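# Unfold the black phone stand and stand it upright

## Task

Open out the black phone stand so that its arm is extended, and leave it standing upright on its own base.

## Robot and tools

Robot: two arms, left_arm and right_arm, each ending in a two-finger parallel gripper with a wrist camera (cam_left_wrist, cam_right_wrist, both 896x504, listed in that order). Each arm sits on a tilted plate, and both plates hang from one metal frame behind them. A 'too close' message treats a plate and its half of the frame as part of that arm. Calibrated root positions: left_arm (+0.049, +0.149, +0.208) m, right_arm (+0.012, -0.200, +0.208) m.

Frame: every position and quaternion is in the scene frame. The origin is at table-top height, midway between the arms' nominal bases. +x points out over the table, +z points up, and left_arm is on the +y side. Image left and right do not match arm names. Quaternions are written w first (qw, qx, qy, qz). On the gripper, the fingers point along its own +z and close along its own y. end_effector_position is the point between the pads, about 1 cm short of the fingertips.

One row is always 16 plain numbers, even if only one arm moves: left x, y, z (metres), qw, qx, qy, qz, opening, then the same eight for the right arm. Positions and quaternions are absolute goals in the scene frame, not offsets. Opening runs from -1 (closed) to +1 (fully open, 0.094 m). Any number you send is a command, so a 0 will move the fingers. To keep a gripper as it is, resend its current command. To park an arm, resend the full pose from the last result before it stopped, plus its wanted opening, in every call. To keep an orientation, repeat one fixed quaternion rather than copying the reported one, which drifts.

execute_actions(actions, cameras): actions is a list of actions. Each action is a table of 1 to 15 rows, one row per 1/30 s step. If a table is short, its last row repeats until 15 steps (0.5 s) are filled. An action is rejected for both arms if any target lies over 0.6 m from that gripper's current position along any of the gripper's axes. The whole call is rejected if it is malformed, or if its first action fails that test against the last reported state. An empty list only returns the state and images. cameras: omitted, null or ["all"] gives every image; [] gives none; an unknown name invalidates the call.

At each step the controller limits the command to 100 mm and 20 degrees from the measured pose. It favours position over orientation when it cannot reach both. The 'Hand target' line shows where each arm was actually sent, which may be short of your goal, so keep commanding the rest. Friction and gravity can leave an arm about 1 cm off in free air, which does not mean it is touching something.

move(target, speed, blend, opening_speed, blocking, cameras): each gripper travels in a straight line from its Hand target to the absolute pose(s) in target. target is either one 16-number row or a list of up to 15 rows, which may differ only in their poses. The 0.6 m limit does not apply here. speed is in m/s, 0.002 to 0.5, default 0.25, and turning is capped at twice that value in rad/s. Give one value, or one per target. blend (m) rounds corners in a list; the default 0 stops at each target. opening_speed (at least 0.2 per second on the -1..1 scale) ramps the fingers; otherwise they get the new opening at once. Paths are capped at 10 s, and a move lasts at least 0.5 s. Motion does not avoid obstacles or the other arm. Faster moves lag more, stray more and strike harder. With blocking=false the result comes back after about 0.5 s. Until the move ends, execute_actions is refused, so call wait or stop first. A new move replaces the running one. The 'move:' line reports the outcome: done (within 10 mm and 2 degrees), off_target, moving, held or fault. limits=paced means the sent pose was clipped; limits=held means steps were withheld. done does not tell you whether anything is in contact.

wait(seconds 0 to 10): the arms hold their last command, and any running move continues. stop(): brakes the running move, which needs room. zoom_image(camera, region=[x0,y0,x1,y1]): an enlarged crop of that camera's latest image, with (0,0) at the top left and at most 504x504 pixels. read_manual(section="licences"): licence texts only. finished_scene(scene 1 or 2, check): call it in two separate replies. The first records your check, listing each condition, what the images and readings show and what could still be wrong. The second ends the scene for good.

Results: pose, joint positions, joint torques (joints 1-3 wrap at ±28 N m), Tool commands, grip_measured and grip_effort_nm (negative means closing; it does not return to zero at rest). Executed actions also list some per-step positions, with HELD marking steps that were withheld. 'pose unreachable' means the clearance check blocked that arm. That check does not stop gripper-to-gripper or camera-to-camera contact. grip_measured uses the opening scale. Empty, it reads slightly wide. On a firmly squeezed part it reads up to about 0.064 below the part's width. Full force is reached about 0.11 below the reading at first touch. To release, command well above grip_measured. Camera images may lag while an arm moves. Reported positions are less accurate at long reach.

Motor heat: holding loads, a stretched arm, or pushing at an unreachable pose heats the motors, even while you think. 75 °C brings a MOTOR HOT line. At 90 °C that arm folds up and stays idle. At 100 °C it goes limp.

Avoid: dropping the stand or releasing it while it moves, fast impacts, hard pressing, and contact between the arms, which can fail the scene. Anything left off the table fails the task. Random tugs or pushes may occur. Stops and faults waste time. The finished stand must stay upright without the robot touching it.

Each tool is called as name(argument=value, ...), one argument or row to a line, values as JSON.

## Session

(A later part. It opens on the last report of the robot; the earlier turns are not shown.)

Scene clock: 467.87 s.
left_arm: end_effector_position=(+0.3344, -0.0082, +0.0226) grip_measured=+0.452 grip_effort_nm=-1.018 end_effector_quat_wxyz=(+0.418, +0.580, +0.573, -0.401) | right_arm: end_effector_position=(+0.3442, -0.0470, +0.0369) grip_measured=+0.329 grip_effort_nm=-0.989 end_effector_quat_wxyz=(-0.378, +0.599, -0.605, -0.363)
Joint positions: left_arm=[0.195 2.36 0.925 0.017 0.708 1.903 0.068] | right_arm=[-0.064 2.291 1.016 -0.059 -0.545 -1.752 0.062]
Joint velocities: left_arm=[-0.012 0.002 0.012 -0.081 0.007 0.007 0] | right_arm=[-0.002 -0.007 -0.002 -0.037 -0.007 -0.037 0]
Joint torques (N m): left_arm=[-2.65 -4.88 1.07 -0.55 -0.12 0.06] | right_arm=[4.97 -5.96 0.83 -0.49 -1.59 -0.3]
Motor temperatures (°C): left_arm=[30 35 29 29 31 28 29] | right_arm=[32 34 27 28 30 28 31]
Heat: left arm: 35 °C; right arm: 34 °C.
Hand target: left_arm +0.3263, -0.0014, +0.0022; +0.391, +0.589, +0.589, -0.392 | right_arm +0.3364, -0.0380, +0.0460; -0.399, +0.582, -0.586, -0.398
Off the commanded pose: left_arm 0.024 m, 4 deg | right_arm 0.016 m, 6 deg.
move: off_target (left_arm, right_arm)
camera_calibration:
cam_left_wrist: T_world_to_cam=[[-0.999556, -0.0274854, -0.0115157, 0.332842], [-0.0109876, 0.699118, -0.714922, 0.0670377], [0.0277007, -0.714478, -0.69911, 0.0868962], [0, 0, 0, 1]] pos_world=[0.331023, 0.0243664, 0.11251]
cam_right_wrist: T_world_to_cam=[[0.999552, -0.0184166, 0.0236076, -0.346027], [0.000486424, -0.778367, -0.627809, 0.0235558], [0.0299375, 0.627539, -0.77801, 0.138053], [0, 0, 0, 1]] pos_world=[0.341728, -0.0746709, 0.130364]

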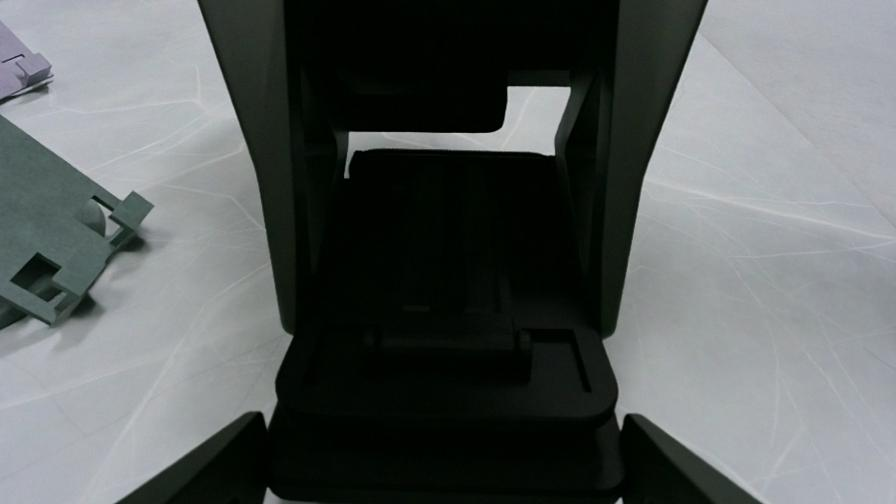

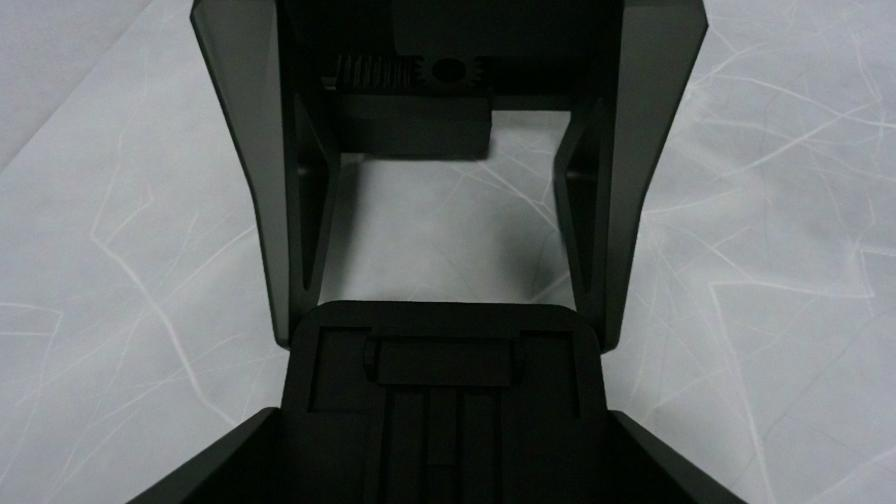

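move(
  target=[0.327,0.002,-0.006,0.391,0.589,0.589,-0.391,0.40,0.336,-0.044,0.058,-0.4545,0.5417,-0.5417,-0.4545,0.2],
  speed=0.05,
)

Scene clock: 476.70 s.
left_arm: end_effector_position=(+0.3339, -0.0083, +0.0236) grip_measured=+0.452 grip_effort_nm=-1.013 end_effector_quat_wxyz=(+0.428, +0.573, +0.565, -0.411) | right_arm: end_effector_position=(+0.3434, -0.0510, +0.0474) grip_measured=+0.329 grip_effort_nm=-0.984 end_effector_quat_wxyz=(-0.431, +0.567, -0.563, -0.419)
Joint positions: left_arm=[0.208 2.376 0.943 -0.013 0.743 1.931 0.068] | right_arm=[-0.133 2.344 1.101 -0.212 -0.736 -1.887 0.062]
Joint velocities: left_arm=[0.017 -0.022 0.002 -0.037 -0.007 0.007 0.001] | right_arm=[-0.012 0.012 -0.017 0.037 -0.037 0.051 0]
Joint torques (N m): left_arm=[-1.89 -5.2 1.28 -0.58 -0.47 0.05] | right_arm=[4.78 -5.82 0.73 -0.85 -1.6 -0.38]
Motor temperatures (°C): left_arm=[30 35 29 29 30 28 29] | right_arm=[32 34 27 28 31 28 31]
Heat: left arm: 35 °C; right arm: 34 °C.
Hand target: left_arm +0.3262, +0.0031, -0.0037; +0.391, +0.589, +0.588, -0.393 | right_arm +0.3371, -0.0454, +0.0577; -0.453, +0.541, -0.546, -0.451
Off the commanded pose: left_arm 0.032 m, 6 deg | right_arm 0.015 m, 6 deg.
move: off_target (left_arm, right_arm)
camera_calibration:
cam_left_wrist: T_world_to_cam=[[-0.999568, -0.027358, -0.0107724, 0.332297], [-0.0104565, 0.673188, -0.739397, 0.0680615], [0.0274803, -0.738965, -0.673183, 0.0868591], [0, 0, 0, 1]] pos_world=[0.330478, 0.0274587, 0.112376]
cam_right_wrist: T_world_to_cam=[[0.999625, -0.00695646, 0.0264861, -0.345107], [0.0156555, -0.64838, -0.761156, 0.0347913], [0.022468, 0.761285, -0.648028, 0.151915], [0, 0, 0, 1]] pos_world=[0.341019, -0.0954936, 0.134067]

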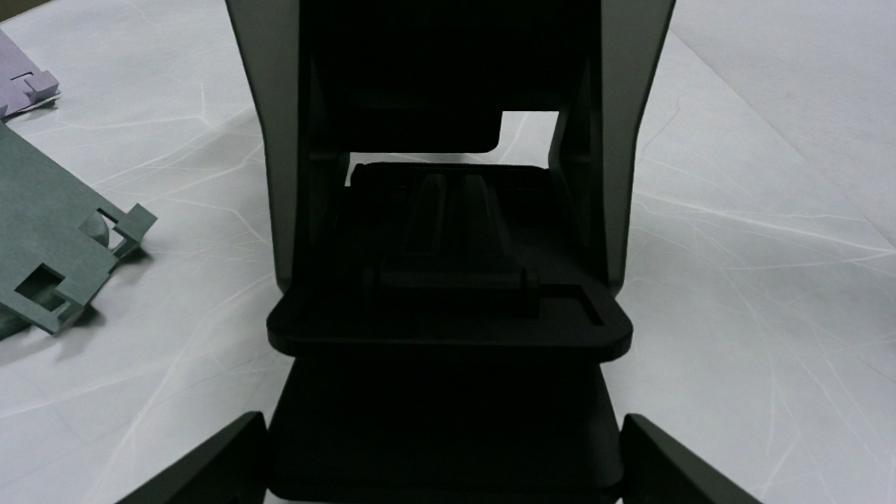

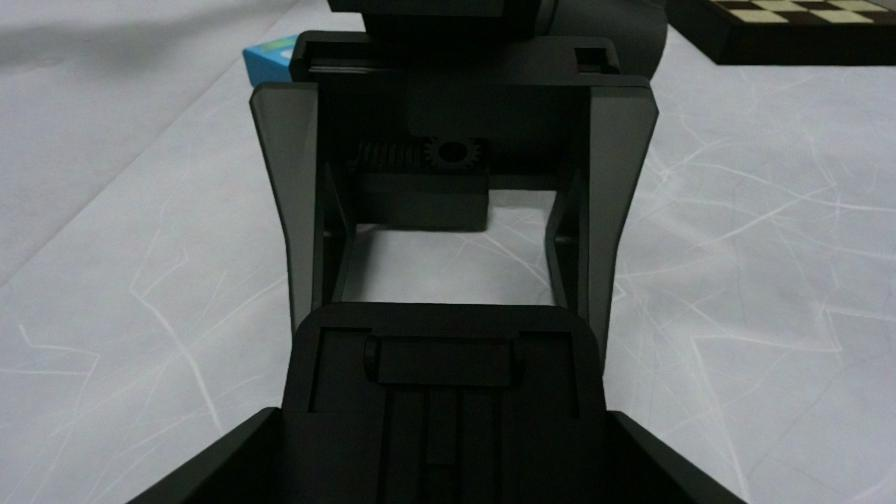

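move(
  target=[0.327,0.002,-0.004,0.391,0.589,0.589,-0.391,0.40,0.336,-0.062,0.075,-0.508,0.491,-0.491,-0.508,0.2],
  speed=0.05,
)

Scene clock: 482.27 s.
left_arm: end_effector_position=(+0.3338, -0.0093, +0.0273) grip_measured=+0.452 grip_effort_nm=-1.018 end_effector_quat_wxyz=(+0.435, +0.568, +0.561, -0.416) | right_arm: end_effector_position=(+0.3422, -0.0585, +0.0592) grip_measured=+0.329 grip_effort_nm=-0.984 end_effector_quat_wxyz=(-0.477, +0.536, -0.521, -0.462)
Joint positions: left_arm=[0.208 2.376 0.943 -0.019 0.763 1.937 0.068] | right_arm=[-0.187 2.399 1.193 -0.402 -0.888 -2.051 0.062]
Joint velocities: left_arm=[0.017 -0.002 -0.007 -0.051 0.007 -0.007 0.002] | right_arm=[-0.002 -0.007 0.012 -0.051 -0.051 -0.007 0.001]
Joint torques (N m): left_arm=[-2.02 -5.81 0.7 -0.56 -0.65 -0.02] | right_arm=[3.15 -6.75 0.43 -1.58 -1.87 -0.44]
Motor temperatures (°C): left_arm=[29 35 29 29 30 28 29] | right_arm=[32 34 27 28 31 28 31]
Heat: left arm: 35 °C; right arm: 34 °C.
Hand target: left_arm +0.3266, +0.0036, -0.0014; +0.391, +0.589, +0.588, -0.393 | right_arm +0.3380, -0.0631, +0.0739; -0.502, +0.487, -0.514, -0.497
Off the commanded pose: left_arm 0.034 m, 7 deg | right_arm 0.017 m, 9 deg.
joint sent to its limit (right arm) — joint 6 (wrist roll), lower limit. The joint targets are off in orientation, not in position.
move: off_target (left_arm, right_arm)
camera_calibration:
cam_left_wrist: T_world_to_cam=[[-0.999498, -0.0291832, -0.0123345, 0.332259], [-0.00992242, 0.658055, -0.752905, 0.0715036], [0.030089, -0.752404, -0.658014, 0.087086], [0, 0, 0, 1]] pos_world=[0.330182, 0.028167, 0.115238]
cam_right_wrist: T_world_to_cam=[[0.999216, -0.00292447, 0.0394849, -0.344743], [0.0323178, -0.515879, -0.856051, 0.046607], [0.022873, 0.856656, -0.51538, 0.162904], [0, 0, 0, 1]] pos_world=[0.33924, -0.116517, 0.137467]

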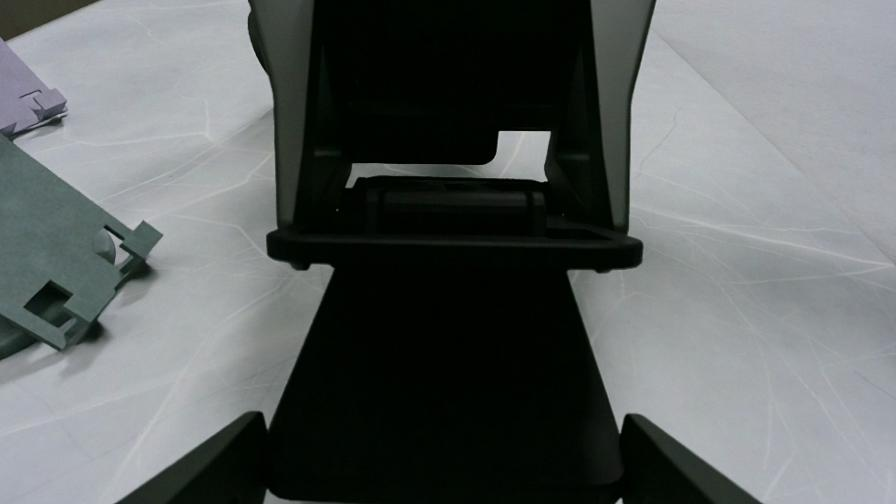

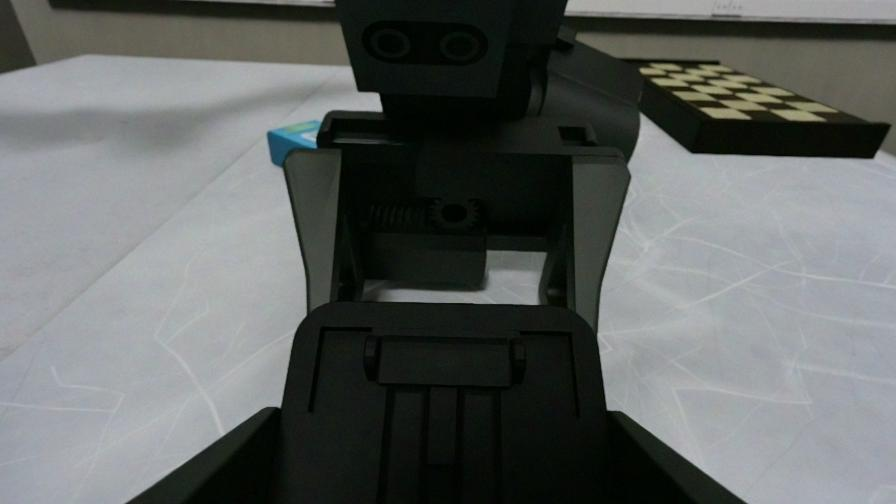

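move(
  target=[0.327,0.000,0.008,0.391,0.589,0.589,-0.391,0.40,0.336,-0.060,0.058,-0.485,0.51,-0.51,-0.485,0.2],
  speed=0.05,
  cameras=["cam_left_wrist"],
)

Scene clock: 492.70 s.
left_arm: end_effector_position=(+0.3319, -0.0099, +0.0263) grip_measured=+0.452 grip_effort_nm=-1.013 end_effector_quat_wxyz=(+0.434, +0.566, +0.567, -0.413) | right_arm: end_effector_position=(+0.3418, -0.0590, +0.0591) grip_measured=+0.329 grip_effort_nm=-0.984 end_effector_quat_wxyz=(-0.474, +0.537, -0.521, -0.464)
Joint positions: left_arm=[0.208 2.376 0.925 0.013 0.76 1.919 0.068] | right_arm=[-0.187 2.399 1.199 -0.415 -0.882 -2.054 0.062]
Joint velocities: left_arm=[-0.007 -0.022 -0.007 -0.037 -0.066 0.022 0] | right_arm=[-0.002 0.007 -0.007 0.022 0.007 -0.051 -0.001]
Joint torques (N m): left_arm=[-3.96 -8.35 -0.59 -0.74 -0.64 -0.17] | right_arm=[3.08 -5.16 1.4 -1.08 -1.27 -0.41]
Motor temperatures (°C): left_arm=[29 35 29 29 31 28 29] | right_arm=[31 35 27 29 32 28 31]
Heat: left arm: 35 °C; right arm: 35 °C.
Hand target: left_arm +0.3271, +0.0012, +0.0091; +0.392, +0.588, +0.588, -0.393 | right_arm +0.3366, -0.0603, +0.0579; -0.486, +0.511, -0.518, -0.483
Off the commanded pose: left_arm 0.021 m, 7 deg | right_arm 0.006 m, 4 deg.
joint sent to its limit (right arm) — joint 6 (wrist roll), lower limit. The joint targets still meet the commanded pose.
move: off_target (left_arm, right_arm)
camera_calibration:
cam_left_wrist: T_world_to_cam=[[-0.999183, -0.0396802, -0.00763589, 0.329957], [-0.0206016, 0.662808, -0.748506, 0.0746116], [0.034762, -0.747738, -0.663084, 0.0846771], [0, 0, 0, 1]] pos_world=[0.328281, 0.0269558, 0.114515]
Images, in order (width x height): cam_left_wrist 896x504.

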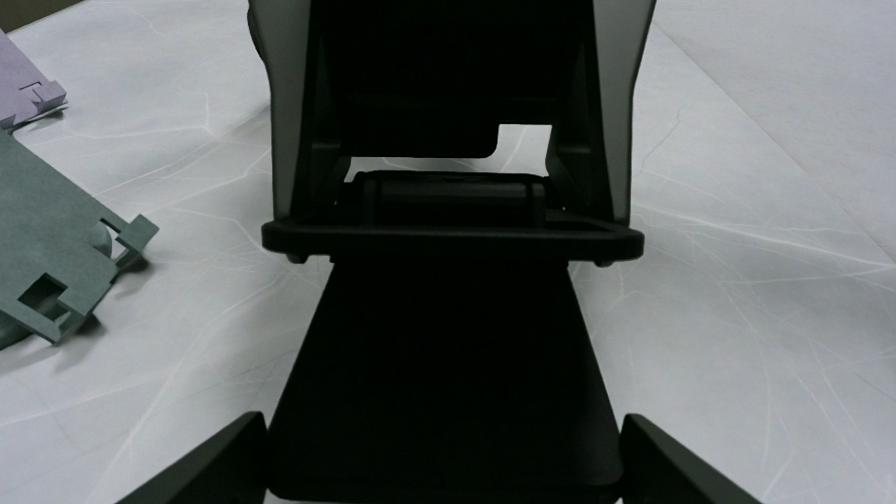

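move(
  target=[0.327,0.000,0.000,0.391,0.589,0.589,-0.391,0.40,0.336,-0.060,0.043,-0.485,0.51,-0.51,-0.485,0.2],
  speed=0.05,
  cameras=["cam_left_wrist"],
)

Scene clock: 494.57 s.
left_arm: end_effector_position=(+0.3348, -0.0093, +0.0251) grip_measured=+0.452 grip_effort_nm=-1.013 end_effector_quat_wxyz=(+0.436, +0.567, +0.567, -0.408) | right_arm: end_effector_position=(+0.3441, -0.0586, +0.0568) grip_measured=+0.329 grip_effort_nm=-0.979 end_effector_quat_wxyz=(-0.474, +0.539, -0.521, -0.462)
Joint positions: left_arm=[0.208 2.376 0.929 0.02 0.757 1.918 0.068] | right_arm=[-0.186 2.408 1.213 -0.417 -0.879 -2.054 0.062]
Joint velocities: left_arm=[-0.012 -0.007 0.007 -0.066 -0.051 -0.022 0.001] | right_arm=[-0.007 0.002 0.017 0.022 -0.066 -0.007 -0.001]
Joint torques (N m): left_arm=[-2.95 -6.34 0.87 -0.82 -0.61 -0.01] | right_arm=[1.61 -2.96 2.22 -0.89 -1.2 -0.46]
Motor temperatures (°C): left_arm=[29 36 29 29 31 28 29] | right_arm=[31 35 27 29 32 28 31]
Heat: left arm: 36 °C; right arm: 35 °C.
Hand target: left_arm +0.3267, +0.0013, +0.0019; +0.392, +0.589, +0.588, -0.392 | right_arm +0.3360, -0.0603, +0.0434; -0.483, +0.509, -0.526, -0.480
Off the commanded pose: left_arm 0.028 m, 7 deg | right_arm 0.016 m, 5 deg.
joint sent to its limit (right arm) — joint 6 (wrist roll), lower limit. The joint targets still meet the commanded pose.
move: off_target (left_arm, right_arm)
camera_calibration:
cam_left_wrist: T_world_to_cam=[[-0.998906, -0.0439946, -0.0158648, 0.332933], [-0.0175241, 0.666613, -0.745198, 0.0722931], [0.0433604, -0.744105, -0.666655, 0.0814909], [0, 0, 0, 1]] pos_world=[0.330302, 0.0270935, 0.113481]
Images, in order (width x height): cam_left_wrist 896x504.

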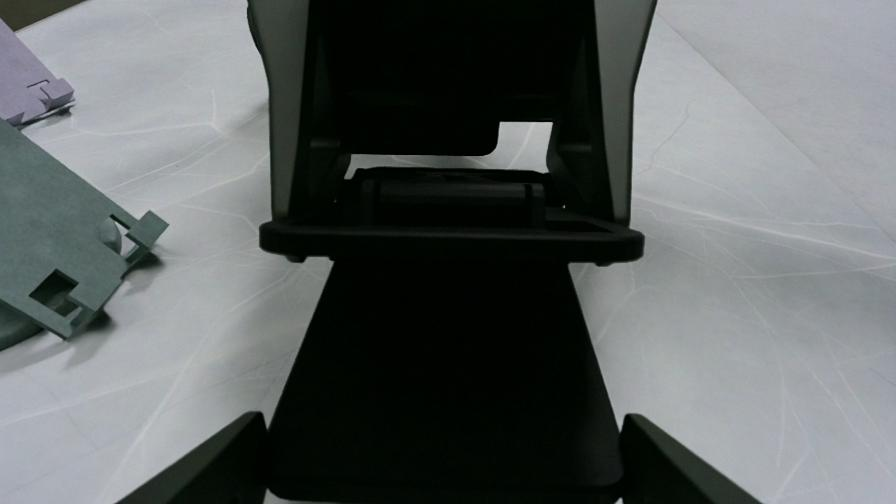

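move(
  target=[0.327,0.000,-0.012,0.391,0.589,0.589,-0.391,0.40,0.336,-0.060,0.035,-0.485,0.51,-0.51,-0.485,0.2],
  speed=0.05,
  cameras=["cam_left_wrist"],
)

Scene clock: 500.57 s.
left_arm: end_effector_position=(+0.3375, -0.0096, +0.0215) grip_measured=+0.452 grip_effort_nm=-1.018 end_effector_quat_wxyz=(+0.438, +0.568, +0.563, -0.411) | right_arm: end_effector_position=(+0.3458, -0.0582, +0.0553) grip_measured=+0.329 grip_effort_nm=-0.984 end_effector_quat_wxyz=(-0.473, +0.541, -0.521, -0.460)
Joint positions: left_arm=[0.213 2.395 0.96 -0.007 0.764 1.937 0.068] | right_arm=[-0.185 2.412 1.222 -0.418 -0.875 -2.054 0.062]
Joint velocities: left_arm=[-0.032 -0.002 -0.012 0.022 -0.051 0.037 -0.001] | right_arm=[0.007 0.002 -0.007 -0.037 -0.007 -0.037 -0.001]
Joint torques (N m): left_arm=[-2.03 -4.96 1.14 -0.63 -0.67 0.08] | right_arm=[0.85 -1.87 2.61 -0.84 -1.17 -0.4]
Motor temperatures (°C): left_arm=[29 36 29 29 31 28 29] | right_arm=[31 34 27 29 32 28 31]
Heat: left arm: 36 °C; right arm: 34 °C.
Hand target: left_arm +0.3263, +0.0017, -0.0089; +0.391, +0.589, +0.588, -0.393 | right_arm +0.3357, -0.0603, +0.0361; -0.481, +0.508, -0.530, -0.479
Off the commanded pose: left_arm 0.036 m, 7 deg | right_arm 0.023 m, 5 deg.
joint sent to its limit (right arm) — joint 6 (wrist roll), lower limit. The joint targets still meet the commanded pose.
move: off_target (left_arm, right_arm)
camera_calibration:
cam_left_wrist: T_world_to_cam=[[-0.999103, -0.037777, -0.0191498, 0.335784], [-0.0106051, 0.660876, -0.75042, 0.0676396], [0.0410043, -0.749543, -0.660684, 0.0793888], [0, 0, 0, 1]] pos_world=[0.332945, 0.0274889, 0.109639]
Images, in order (width x height): cam_left_wrist 896x504.

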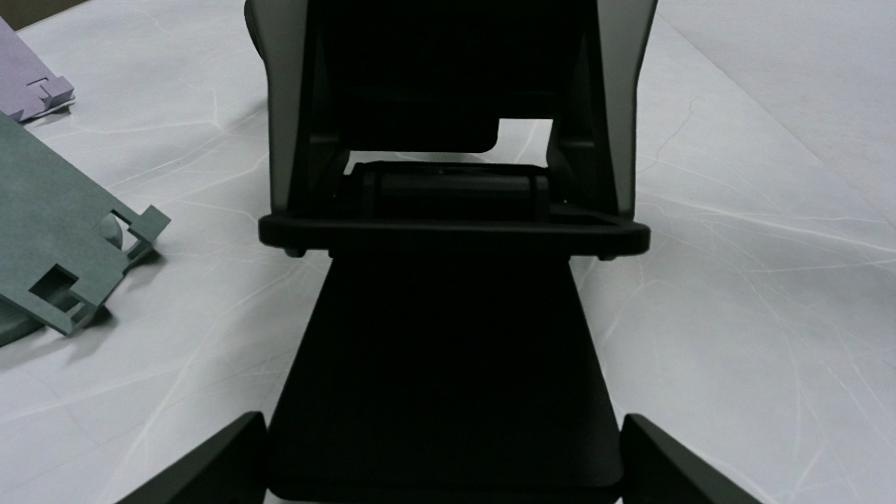

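move(
  target=[0.327,0.000,-0.004,0.391,0.589,0.589,-0.391,0.40,0.342,-0.0585,0.055,-0.475,0.53,-0.525,-0.468,0.2],
  speed=0.05,
  cameras=[],
)

move(
  target=[0.327,0.000,-0.004,0.391,0.589,0.589,-0.391,0.40,0.342,-0.0585,0.055,-0.475,0.53,-0.525,-0.468,0.7],
  opening_speed=0.3,
)

Scene clock: 503.43 s.
left_arm: end_effector_position=(+0.3374, -0.0094, +0.0208) grip_measured=+0.452 grip_effort_nm=-1.013 end_effector_quat_wxyz=(+0.435, +0.567, +0.566, -0.411) | right_arm: end_effector_position=(+0.3463, -0.0572, +0.0555) grip_measured=+0.329 grip_effort_nm=-0.984 end_effector_quat_wxyz=(-0.471, +0.539, -0.524, -0.461)
Joint positions: left_arm=[0.213 2.395 0.96 -0.006 0.759 1.929 0.068] | right_arm=[-0.181 2.41 1.217 -0.406 -0.874 -2.036 0.062]
Joint velocities: left_arm=[-0.007 -0.012 -0.017 0.007 -0.022 -0.11 0] | right_arm=[0.017 -0.002 0.007 -0.007 -0.081 -0.007 0]
Joint torques (N m): left_arm=[-2.96 -6.67 -0.65 -0.59 -0.63 0] | right_arm=[4.62 -7.39 -0.18 -0.71 -0.86 -0.18]
Motor temperatures (°C): left_arm=[29 36 29 29 31 28 29] | right_arm=[31 34 27 29 32 28 31]
Heat: left arm: 36 °C; right arm: 34 °C.
Hand target: left_arm +0.3268, +0.0012, -0.0021; +0.391, +0.589, +0.588, -0.393 | right_arm +0.3423, -0.0586, +0.0550; -0.475, +0.530, -0.525, -0.467
Off the commanded pose: left_arm 0.029 m, 7 deg | right_arm 0.005 m, 1 deg.
move: off_target (left_arm)
No camera images: "cameras" was empty.

Scene clock: 505.30 s.
left_arm: end_effector_position=(+0.3368, -0.0080, +0.0169) grip_measured=+0.452 grip_effort_nm=-1.018 end_effector_quat_wxyz=(+0.428, +0.573, +0.569, -0.406) | right_arm: end_effector_position=(+0.3463, -0.0571, +0.0553) grip_measured=+0.697 grip_effort_nm=0.193 end_effector_quat_wxyz=(-0.471, +0.539, -0.524, -0.461)
Joint positions: left_arm=[0.214 2.395 0.959 0 0.738 1.929 0.068] | right_arm=[-0.181 2.41 1.216 -0.403 -0.873 -2.035 0.08]
Joint velocities: left_arm=[-0.012 0.007 -0.017 -0.007 -0.066 -0.007 0] | right_arm=[0.002 -0.017 0.012 0.037 0.051 -0.007 0]
Joint torques (N m): left_arm=[-2.99 -6.63 -0.5 -0.62 -0.39 -0.02] | right_arm=[4.51 -7.46 -0.29 -0.74 -0.86 -0.17]
Motor temperatures (°C): left_arm=[29 36 29 29 31 28 30] | right_arm=[31 34 27 29 32 28 31]
Heat: left arm: 36 °C; right arm: 34 °C.
Hand target: left_arm +0.3270, +0.0009, -0.0026; +0.391, +0.589, +0.588, -0.393 | right_arm +0.3420, -0.0585, +0.0549; -0.475, +0.530, -0.525, -0.468
Off the commanded pose: left_arm 0.024 m, 5 deg | right_arm 0.005 m, 1 deg.
move: off_target (left_arm)
camera_calibration:
cam_left_wrist: T_world_to_cam=[[-0.99928, -0.0352383, -0.0140274, 0.335081], [-0.0136902, 0.680031, -0.733055, 0.0639488], [0.0353707, -0.732336, -0.680024, 0.0798947], [0, 0, 0, 1]] pos_world=[0.33289, 0.0268303, 0.105909]
cam_right_wrist: T_world_to_cam=[[0.999397, 0.00183125, 0.0346653, -0.348206], [0.0304125, -0.527653, -0.848916, 0.0434018], [0.0167367, 0.849458, -0.52739, 0.162021], [0, 0, 0, 1]] pos_world=[0.343965, -0.114091, 0.134363]

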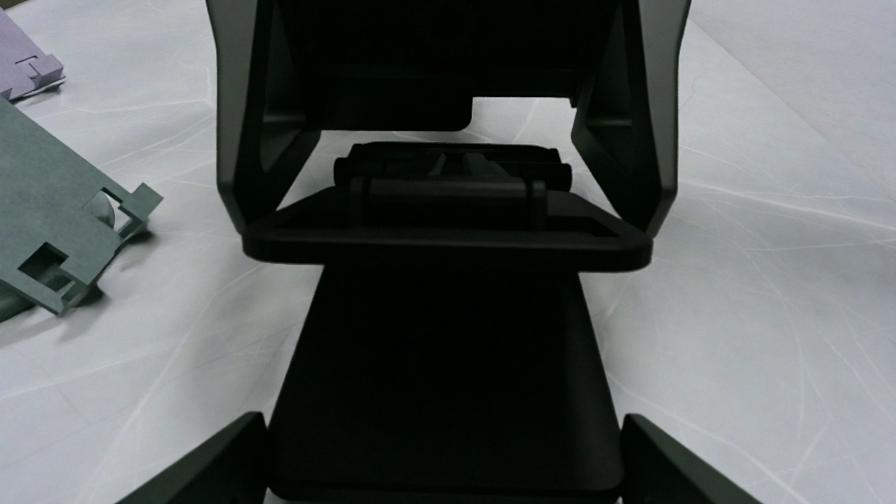

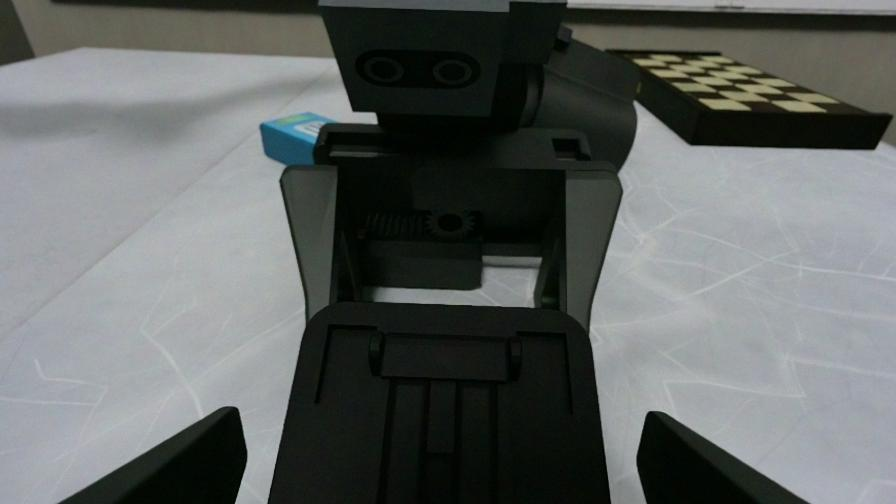

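move(
  target=[
    [0.327,0.000,0.000,0.391,0.589,0.589,-0.391,0.40,0.342,-0.09,0.075,-0.40,0.583,-0.583,-0.40,0.7],
    [0.327,0.000,0.002,0.391,0.589,0.589,-0.391,0.40,0.340,-0.06,0.085,-0.299,0.641,-0.641,-0.299,0.7],
  ],
  speed=0.08,
)

Scene clock: 513.37 s.
left_arm: end_effector_position=(+0.3323, -0.0074, +0.0161) grip_measured=+0.452 grip_effort_nm=-1.013 end_effector_quat_wxyz=(+0.422, +0.578, +0.569, -0.404) | right_arm: end_effector_position=(+0.3325, -0.0577, +0.0771) grip_measured=+0.698 grip_effort_nm=0.173 end_effector_quat_wxyz=(-0.289, +0.641, -0.640, -0.311)
Joint positions: left_arm=[0.214 2.39 0.947 0.001 0.723 1.936 0.068] | right_arm=[0.087 2.061 0.899 -0.136 -0.276 -1.587 0.08]
Joint velocities: left_arm=[0.012 -0.012 -0.002 0.007 -0.037 0.007 -0.001] | right_arm=[0.007 -0.007 -0.002 -0.037 -0.022 -0.066 0]
Joint torques (N m): left_arm=[-3.84 -7.62 -0.91 -0.6 -0.26 -0.25] | right_arm=[6.86 -9.33 0.77 0.11 -0.54 0.08]
Motor temperatures (°C): left_arm=[29 36 29 29 31 28 30] | right_arm=[31 35 27 28 31 28 31]
Heat: left arm: 36 °C; right arm: 35 °C.
Hand target: left_arm +0.3271, +0.0006, +0.0026; +0.391, +0.589, +0.588, -0.392 | right_arm +0.3393, -0.0574, +0.0859; -0.301, +0.640, -0.639, -0.301
Off the commanded pose: left_arm 0.017 m, 5 deg | right_arm 0.011 m, 2 deg.
move: off_target (left_arm, right_arm)
camera_calibration:
cam_left_wrist: T_world_to_cam=[[-0.999589, -0.0252188, -0.0136324, 0.330715], [-0.00751807, 0.689497, -0.72425, 0.0607941], [0.0276642, -0.72385, -0.689403, 0.0827092], [0, 0, 0, 1]] pos_world=[0.328748, 0.0262919, 0.105559]
cam_right_wrist: T_world_to_cam=[[0.999739, 0.0159458, -0.0163875, -0.330456], [0.00717999, -0.899379, -0.437111, 0.0165658], [-0.0217087, 0.436879, -0.899258, 0.191902], [0, 0, 0, 1]] pos_world=[0.334416, -0.0636698, 0.174395]

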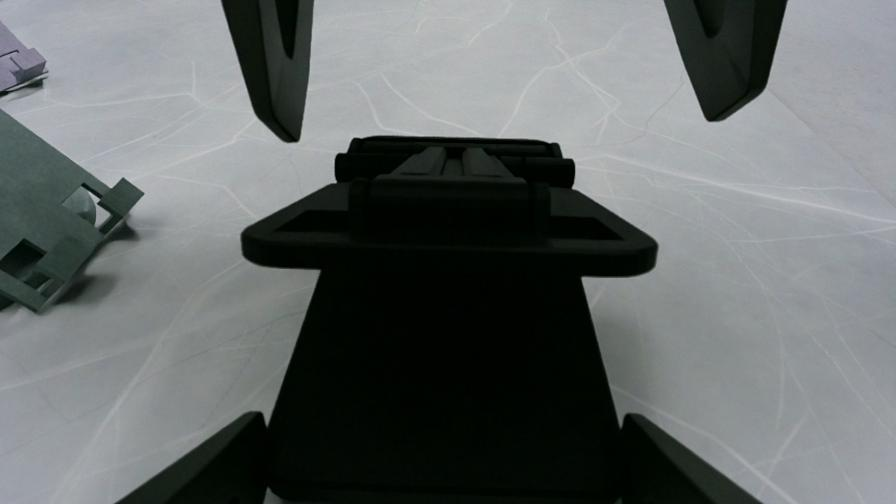

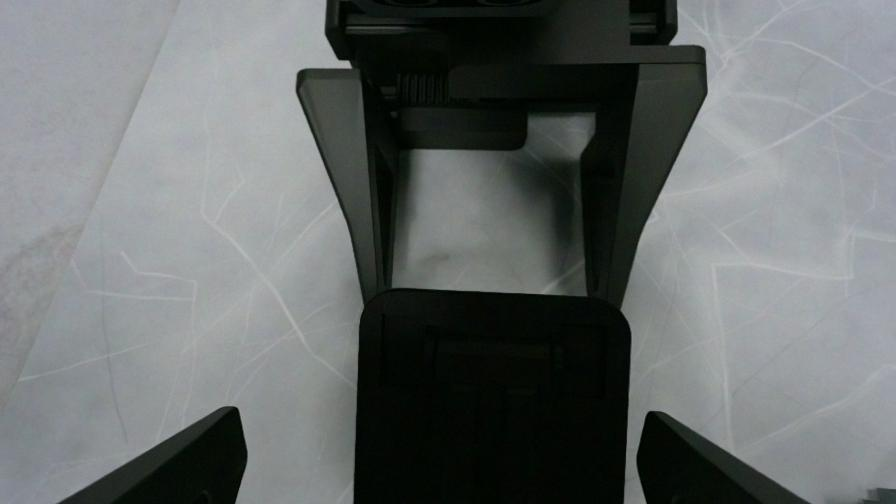

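move(
  target=[
    [0.327,0.000,0.002,0.391,0.589,0.589,-0.391,0.40,0.347,-0.06,0.077,-0.299,0.641,-0.641,-0.299,0.7],
    [0.327,0.000,0.002,0.391,0.589,0.589,-0.391,0.40,0.341,-0.033,0.047,-0.299,0.641,-0.641,-0.299,0.7],
  ],
  speed=0.06,
)

Scene clock: 517.43 s.
left_arm: end_effector_position=(+0.3323, -0.0074, +0.0160) grip_measured=+0.452 grip_effort_nm=-1.013 end_effector_quat_wxyz=(+0.422, +0.578, +0.569, -0.404) | right_arm: end_effector_position=(+0.3470, -0.0421, +0.0518) grip_measured=+0.698 grip_effort_nm=0.173 end_effector_quat_wxyz=(-0.303, +0.639, -0.644, -0.292)
Joint positions: left_arm=[0.214 2.39 0.947 0.002 0.722 1.935 0.068] | right_arm=[0.087 2.18 0.946 -0.017 -0.269 -1.587 0.08]
Joint velocities: left_arm=[-0.027 -0.002 -0.012 -0.066 0.022 -0.037 0] | right_arm=[-0.002 -0.017 -0.002 0.007 0.037 -0.007 -0.001]
Joint torques (N m): left_arm=[-3.9 -7.56 -1.05 -0.6 -0.26 -0.24] | right_arm=[6.83 -5.04 1.65 0.18 -0.56 0]
Motor temperatures (°C): left_arm=[29 37 29 29 30 28 30] | right_arm=[32 36 27 28 31 28 31]
Heat: left arm: 37 °C; right arm: 36 °C.
Hand target: left_arm +0.3272, +0.0006, +0.0026; +0.391, +0.589, +0.589, -0.392 | right_arm +0.3413, -0.0335, +0.0472; -0.299, +0.641, -0.641, -0.299
Off the commanded pose: left_arm 0.017 m, 5 deg | right_arm 0.012 m, 1 deg.
move: off_target (left_arm, right_arm)
camera_calibration:
cam_left_wrist: T_world_to_cam=[[-0.999586, -0.0253909, -0.013561, 0.330762], [-0.00770113, 0.689824, -0.723937, 0.0607709], [0.0277362, -0.723532, -0.689733, 0.0826538], [0, 0, 0, 1]] pos_world=[0.3288, 0.0262798, 0.105489]
cam_right_wrist: T_world_to_cam=[[0.999702, -0.0106565, 0.0219413, -0.348749], [-0.000177409, -0.902672, -0.430329, 0.0215248], [0.0243916, 0.430197, -0.902405, 0.146573], [0, 0, 0, 1]] pos_world=[0.345073, -0.0473418, 0.149183]

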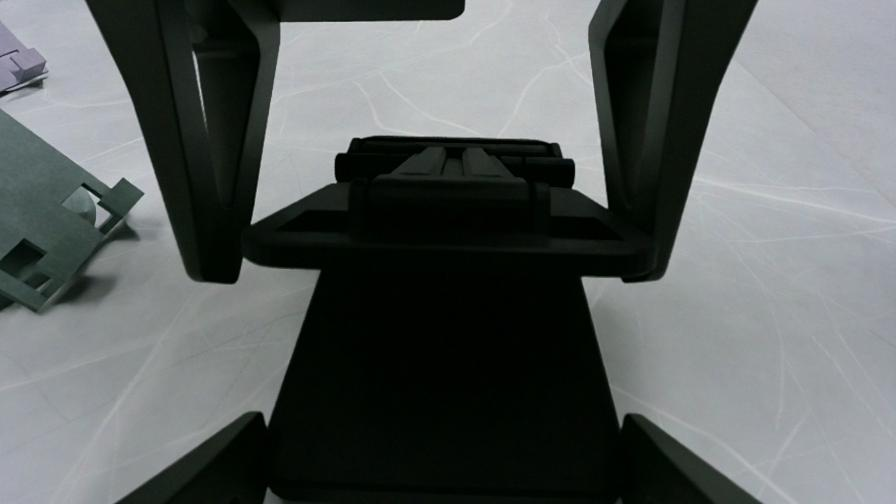

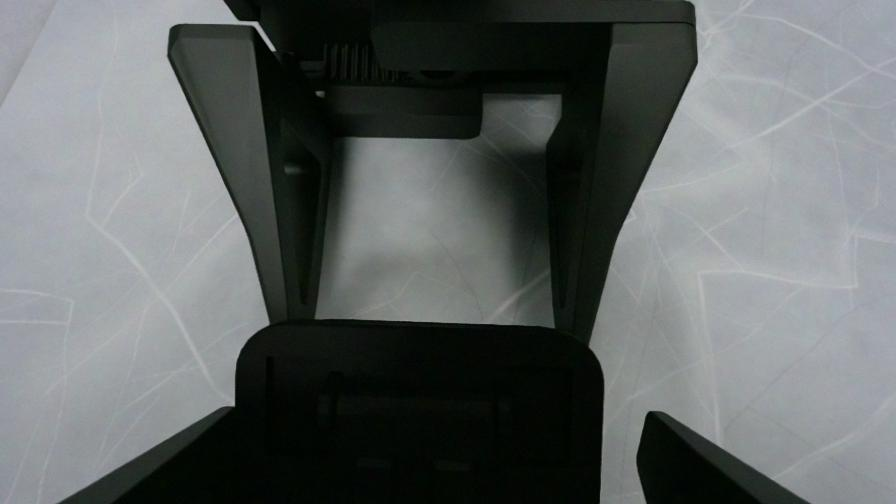

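move(
  target=[0.327,0.000,0.002,0.391,0.589,0.589,-0.391,0.40,0.334,-0.036,0.045,-0.299,0.641,-0.641,-0.299,0.7],
  speed=0.06,
  cameras=[],
)

move(
  target=[0.327,0.000,0.002,0.391,0.589,0.589,-0.391,0.40,0.337,-0.036,0.045,-0.299,0.641,-0.641,-0.299,0.2],
  opening_speed=0.3,
)

Scene clock: 521.97 s.
left_arm: end_effector_position=(+0.3323, -0.0074, +0.0160) grip_measured=+0.452 grip_effort_nm=-1.018 end_effector_quat_wxyz=(+0.422, +0.578, +0.569, -0.404) | right_arm: end_effector_position=(+0.3434, -0.0414, +0.0509) grip_measured=+0.698 grip_effort_nm=0.173 end_effector_quat_wxyz=(-0.305, +0.639, -0.644, -0.291)
Joint positions: left_arm=[0.214 2.39 0.947 0.002 0.722 1.935 0.068] | right_arm=[0.087 2.18 0.927 0.007 -0.269 -1.587 0.08]
Joint velocities: left_arm=[0.002 0.012 -0.002 0.007 -0.022 -0.066 0] | right_arm=[-0.002 -0.012 0.012 -0.037 -0.066 -0.037 0]
Joint torques (N m): left_arm=[-3.86 -7.62 -1.05 -0.59 -0.22 -0.25] | right_arm=[6.04 -5.23 0.54 0.16 -0.59 -0.06]
Motor temperatures (°C): left_arm=[29 37 29 29 30 28 30] | right_arm=[32 35 27 28 31 28 30]
Heat: left arm: 37 °C; right arm: 35 °C.
Hand target: left_arm +0.3271, +0.0006, +0.0026; +0.391, +0.589, +0.589, -0.392 | right_arm +0.3340, -0.0360, +0.0452; -0.299, +0.641, -0.641, -0.299
Off the commanded pose: left_arm 0.017 m, 5 deg | right_arm 0.012 m, 1 deg.
move: off_target (left_arm, right_arm)
No camera images: "cameras" was empty.

Scene clock: 523.83 s.
left_arm: end_effector_position=(+0.3323, -0.0074, +0.0160) grip_measured=+0.452 grip_effort_nm=-1.018 end_effector_quat_wxyz=(+0.422, +0.578, +0.569, -0.404) | right_arm: end_effector_position=(+0.3431, -0.0414, +0.0509) grip_measured=+0.331 grip_effort_nm=-0.979 end_effector_quat_wxyz=(-0.304, +0.639, -0.644, -0.291)
Joint positions: left_arm=[0.214 2.39 0.947 0.002 0.722 1.935 0.068] | right_arm=[0.087 2.18 0.927 0.006 -0.269 -1.587 0.063]
Joint velocities: left_arm=[0.007 -0.022 0.012 -0.007 -0.022 0.007 0.001] | right_arm=[0.002 -0.002 -0.002 -0.037 0.007 0.051 0.001]
Joint torques (N m): left_arm=[-3.77 -7.57 -1.01 -0.58 -0.25 -0.23] | right_arm=[5.93 -5.26 1.62 0.14 -0.59 -0.03]
Motor temperatures (°C): left_arm=[29 37 29 29 30 28 30] | right_arm=[32 35 27 28 31 28 30]
Heat: left arm: 37 °C; right arm: 35 °C.
Hand target: left_arm +0.3271, +0.0006, +0.0026; +0.391, +0.589, +0.589, -0.392 | right_arm +0.3370, -0.0361, +0.0452; -0.299, +0.641, -0.641, -0.299
Off the commanded pose: left_arm 0.017 m, 5 deg | right_arm 0.010 m, 1 deg.
move: off_target (left_arm)
camera_calibration:
cam_left_wrist: T_world_to_cam=[[-0.999586, -0.0253909, -0.013561, 0.330762], [-0.00770113, 0.689824, -0.723937, 0.0607709], [0.0277362, -0.723532, -0.689733, 0.0826538], [0, 0, 0, 1]] pos_world=[0.3288, 0.0262798, 0.105489]
cam_right_wrist: T_world_to_cam=[[0.999624, -0.0123786, 0.0244586, -0.344983], [-0.000650372, -0.902696, -0.430278, 0.0219463], [0.027405, 0.4301, -0.902365, 0.144428], [0, 0, 0, 1]] pos_world=[0.34091, -0.0465781, 0.148208]

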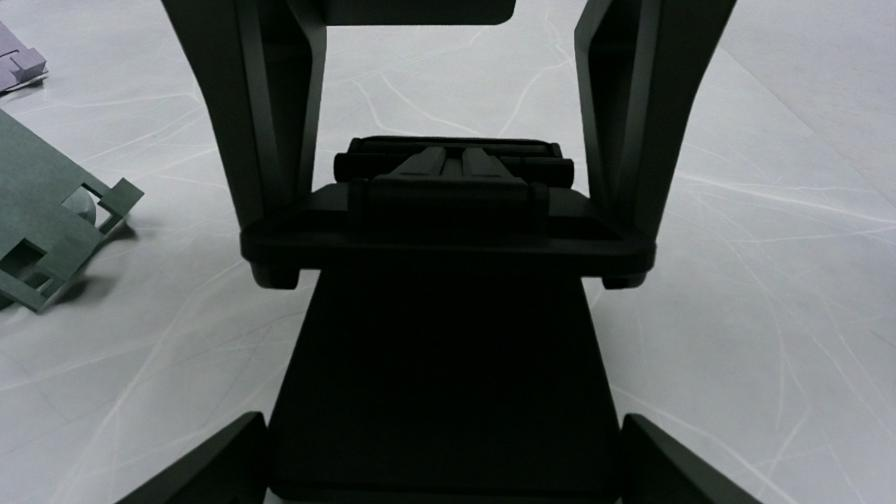

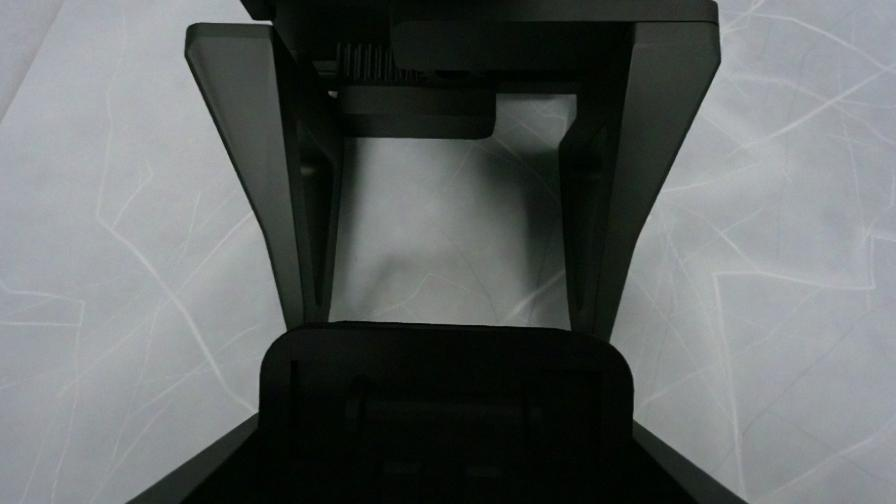

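move(
  target=[
    [0.327,0.002,-0.006,0.391,0.589,0.589,-0.391,0.40,0.337,-0.050,0.073,-0.391,0.589,-0.589,-0.391,0.2],
    [0.327,0.002,-0.006,0.391,0.589,0.589,-0.391,0.40,0.337,-0.068,0.086,-0.469,0.529,-0.529,-0.469,0.2],
  ],
  speed=0.06,
)

Scene clock: 532.53 s.
left_arm: end_effector_position=(+0.3289, -0.0104, +0.0256) grip_measured=+0.452 grip_effort_nm=-1.018 end_effector_quat_wxyz=(+0.432, +0.565, +0.561, -0.424) | right_arm: end_effector_position=(+0.3371, -0.0678, +0.0805) grip_measured=+0.331 grip_effort_nm=-0.984 end_effector_quat_wxyz=(-0.450, +0.551, -0.540, -0.449)
Joint positions: left_arm=[0.214 2.39 0.947 -0.032 0.768 1.943 0.068] | right_arm=[-0.16 2.26 1.086 -0.373 -0.816 -1.97 0.063]
Joint velocities: left_arm=[0.012 -0.002 0.017 -0.022 0.051 -0.007 -0.001] | right_arm=[-0.012 -0.012 -0.012 -0.095 0.051 -0.007 -0.001]
Joint torques (N m): left_arm=[-2.24 -6.13 0.91 -0.5 -0.73 -0.11] | right_arm=[3.62 -6.5 1.43 -1.04 -1.33 -0.32]
Motor temperatures (°C): left_arm=[29 36 29 29 30 28 30] | right_arm=[32 35 27 28 31 28 31]
Heat: left arm: 36 °C; right arm: 35 °C.
Hand target: left_arm +0.3267, +0.0038, -0.0035; +0.391, +0.588, +0.589, -0.393 | right_arm +0.3371, -0.0702, +0.0853; -0.467, +0.530, -0.533, -0.466
Off the commanded pose: left_arm 0.034 m, 7 deg | right_arm 0.006 m, 4 deg.
move: off_target (left_arm, right_arm)
camera_calibration:
cam_left_wrist: T_world_to_cam=[[-0.999727, -0.0230812, 0.00353412, 0.326995], [-0.0177208, 0.65141, -0.758519, 0.0734967], [0.0152054, -0.758375, -0.651641, 0.090002], [0, 0, 0, 1]] pos_world=[0.32684, 0.0279263, 0.113242]
cam_right_wrist: T_world_to_cam=[[0.99974, 0.00833629, 0.0212007, -0.338454], [0.022122, -0.577444, -0.81613, 0.0562468], [0.00543872, 0.816388, -0.577479, 0.190098], [0, 0, 0, 1]] pos_world=[0.336088, -0.119893, 0.162858]

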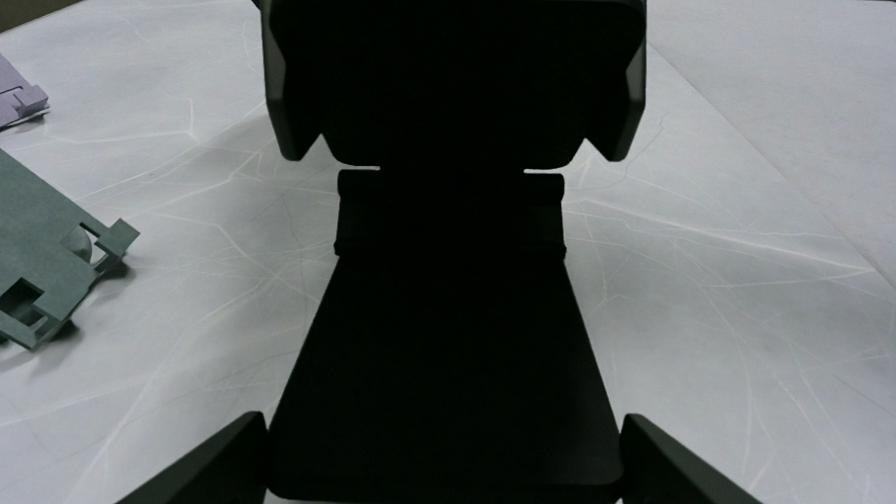

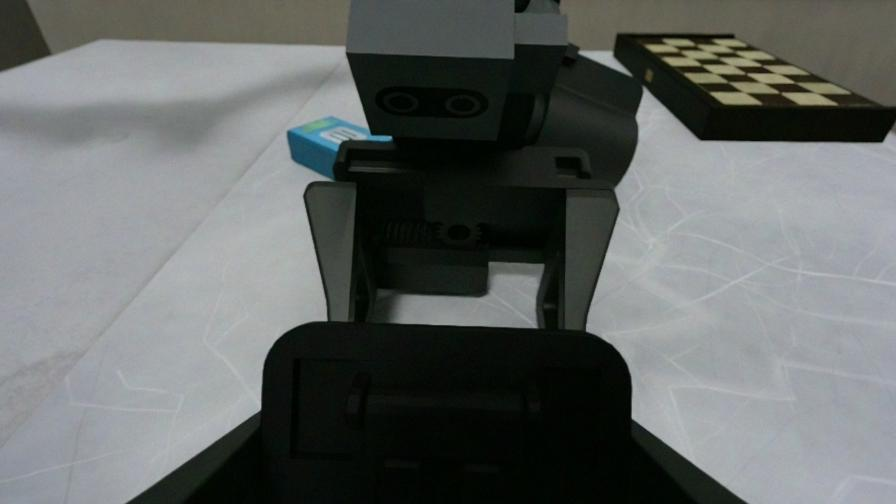

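move(
  target=[0.327,0.004,-0.016,0.391,0.589,0.589,-0.391,0.40,0.337,-0.087,0.090,-0.5,0.5,-0.5,-0.5,0.2],
  speed=0.06,
)

Scene clock: 537.37 s.
left_arm: end_effector_position=(+0.3309, -0.0124, +0.0251) grip_measured=+0.452 grip_effort_nm=-1.013 end_effector_quat_wxyz=(+0.439, +0.564, +0.555, -0.426) | right_arm: end_effector_position=(+0.3367, -0.0789, +0.0859) grip_measured=+0.331 grip_effort_nm=-0.984 end_effector_quat_wxyz=(-0.480, +0.524, -0.523, -0.471)
Joint positions: left_arm=[0.214 2.405 0.965 -0.042 0.785 1.958 0.068] | right_arm=[-0.212 2.291 1.132 -0.487 -0.909 -2.077 0.063]
Joint velocities: left_arm=[0.027 0.007 -0.007 -0.081 0.022 -0.007 0] | right_arm=[-0.007 -0.012 0.002 0.037 -0.007 -0.125 -0.001]
Joint torques (N m): left_arm=[-0.59 -5.33 1.59 -0.59 -0.87 0.01] | right_arm=[2.36 -7.13 1.42 -1.27 -1.16 -0.15]
Motor temperatures (°C): left_arm=[29 36 29 29 31 28 30] | right_arm=[32 35 27 28 31 28 31]
Heat: left arm: 36 °C; right arm: 35 °C.
Hand target: left_arm +0.3260, +0.0063, -0.0118; +0.390, +0.588, +0.589, -0.394 | right_arm +0.3374, -0.0874, +0.0897; -0.489, +0.493, -0.528, -0.488
Off the commanded pose: left_arm 0.044 m, 8 deg | right_arm 0.009 m, 6 deg.
joint sent to its limit (right arm) — joint 6 (wrist roll), lower limit. The joint targets are off in orientation, not in position.
move: off_target (left_arm, right_arm)
camera_calibration:
cam_left_wrist: T_world_to_cam=[[-0.999751, -0.0214982, -0.0059111, 0.329252], [-0.00917622, 0.63836, -0.769683, 0.0718537], [0.0203202, -0.769437, -0.638399, 0.0859723], [0, 0, 0, 1]] pos_world=[0.328083, 0.0273601, 0.112136]
cam_right_wrist: T_world_to_cam=[[0.999712, -0.0116434, 0.0209656, -0.339562], [0.0124081, -0.49699, -0.867667, 0.068302], [0.0205223, 0.867678, -0.496703, 0.194354], [0, 0, 0, 1]] pos_world=[0.334628, -0.138645, 0.162919]

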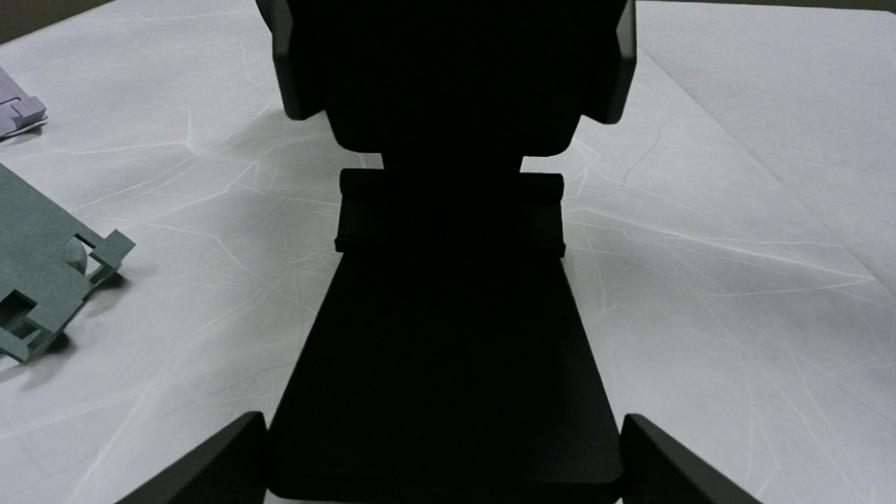

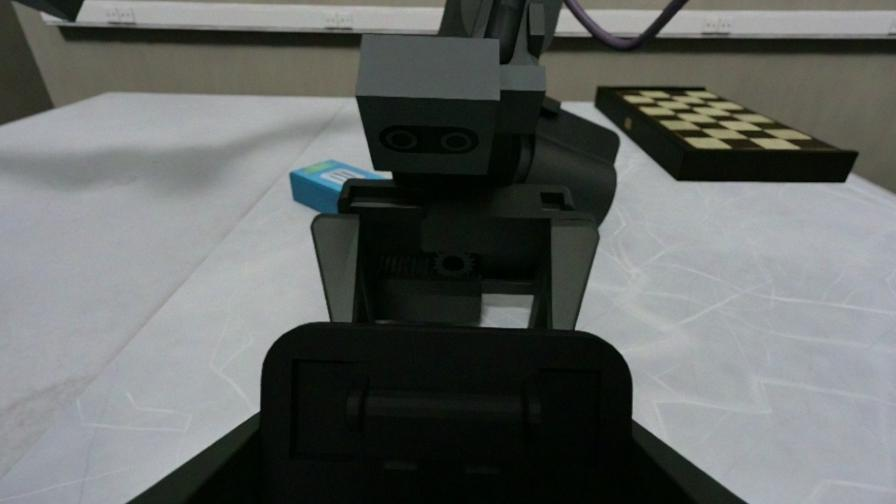

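zoom_image(
  camera="cam_left_wrist",
  region=[240, 80, 660, 300],
)

Scaled by 1.200.

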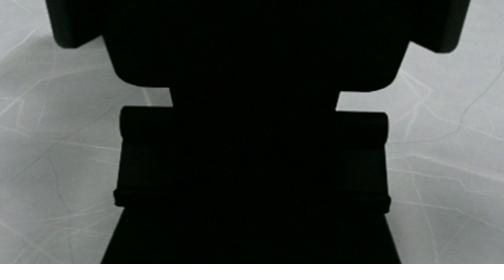

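move(
  target=[0.333,-0.003,-0.008,0.391,0.589,0.589,-0.391,0.40,0.335,-0.083,0.070,-0.475,0.524,-0.524,-0.475,0.2],
  speed=0.05,
  cameras=["cam_left_wrist"],
)

Scene clock: 554.83 s.
left_arm: end_effector_position=(+0.3303, -0.0123, +0.0231) grip_measured=+0.452 grip_effort_nm=-1.013 end_effector_quat_wxyz=(+0.432, +0.565, +0.559, -0.426) | right_arm: end_effector_position=(+0.3365, -0.0777, +0.0841) grip_measured=+0.331 grip_effort_nm=-0.984 end_effector_quat_wxyz=(-0.481, +0.521, -0.522, -0.474)
Joint positions: left_arm=[0.212 2.405 0.965 -0.041 0.771 1.945 0.068] | right_arm=[-0.214 2.304 1.14 -0.491 -0.916 -2.079 0.063]
Joint velocities: left_arm=[0.012 0.022 0.002 -0.007 0.022 -0.125 0.001] | right_arm=[-0.002 0.002 0.012 -0.037 0.037 -0.007 -0.002]
Joint torques (N m): left_arm=[-3.29 -6.24 1.76 -0.39 -0.75 -0.31] | right_arm=[3.11 -6.02 1.59 -0.86 -0.38 -0.13]
Motor temperatures (°C): left_arm=[29 35 29 29 31 28 30] | right_arm=[31 36 27 29 31 28 31]
Heat: left arm: 35 °C; right arm: 36 °C.
Hand target: left_arm +0.3334, -0.0004, -0.0054; +0.392, +0.588, +0.589, -0.393 | right_arm +0.3349, -0.0829, +0.0705; +0.471, -0.521, +0.533, +0.471
Off the commanded pose: left_arm 0.033 m, 8 deg | right_arm 0.015 m, 1 deg.
joint sent to its limit (right arm) — joint 6 (wrist roll), lower limit. The joint targets still meet the commanded pose.
move: off_target (left_arm, right_arm)
camera_calibration:
cam_left_wrist: T_world_to_cam=[[-0.999801, -0.0191937, 0.00540881, 0.328354], [-0.0165632, 0.648259, -0.76124, 0.072622], [0.0111047, -0.761178, -0.648448, 0.0881643], [0, 0, 0, 1]] pos_world=[0.328512, 0.0263331, 0.110677]
Images, in order (width x height): cam_left_wrist 896x504.

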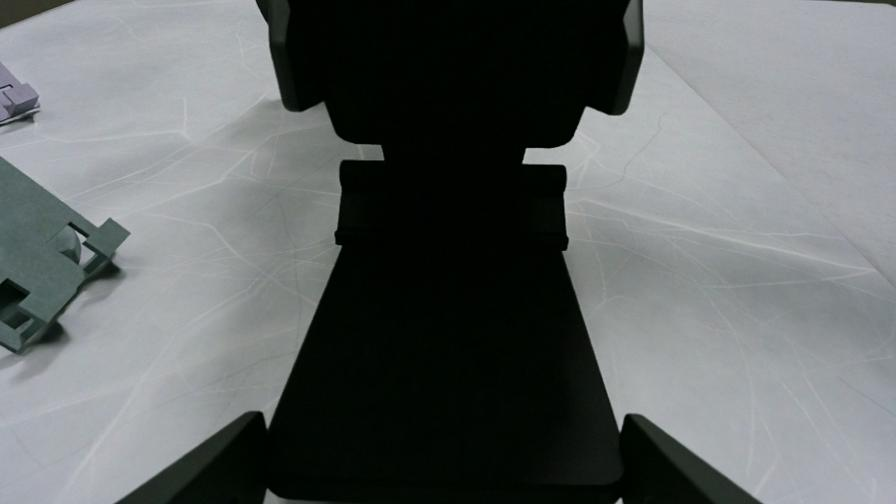

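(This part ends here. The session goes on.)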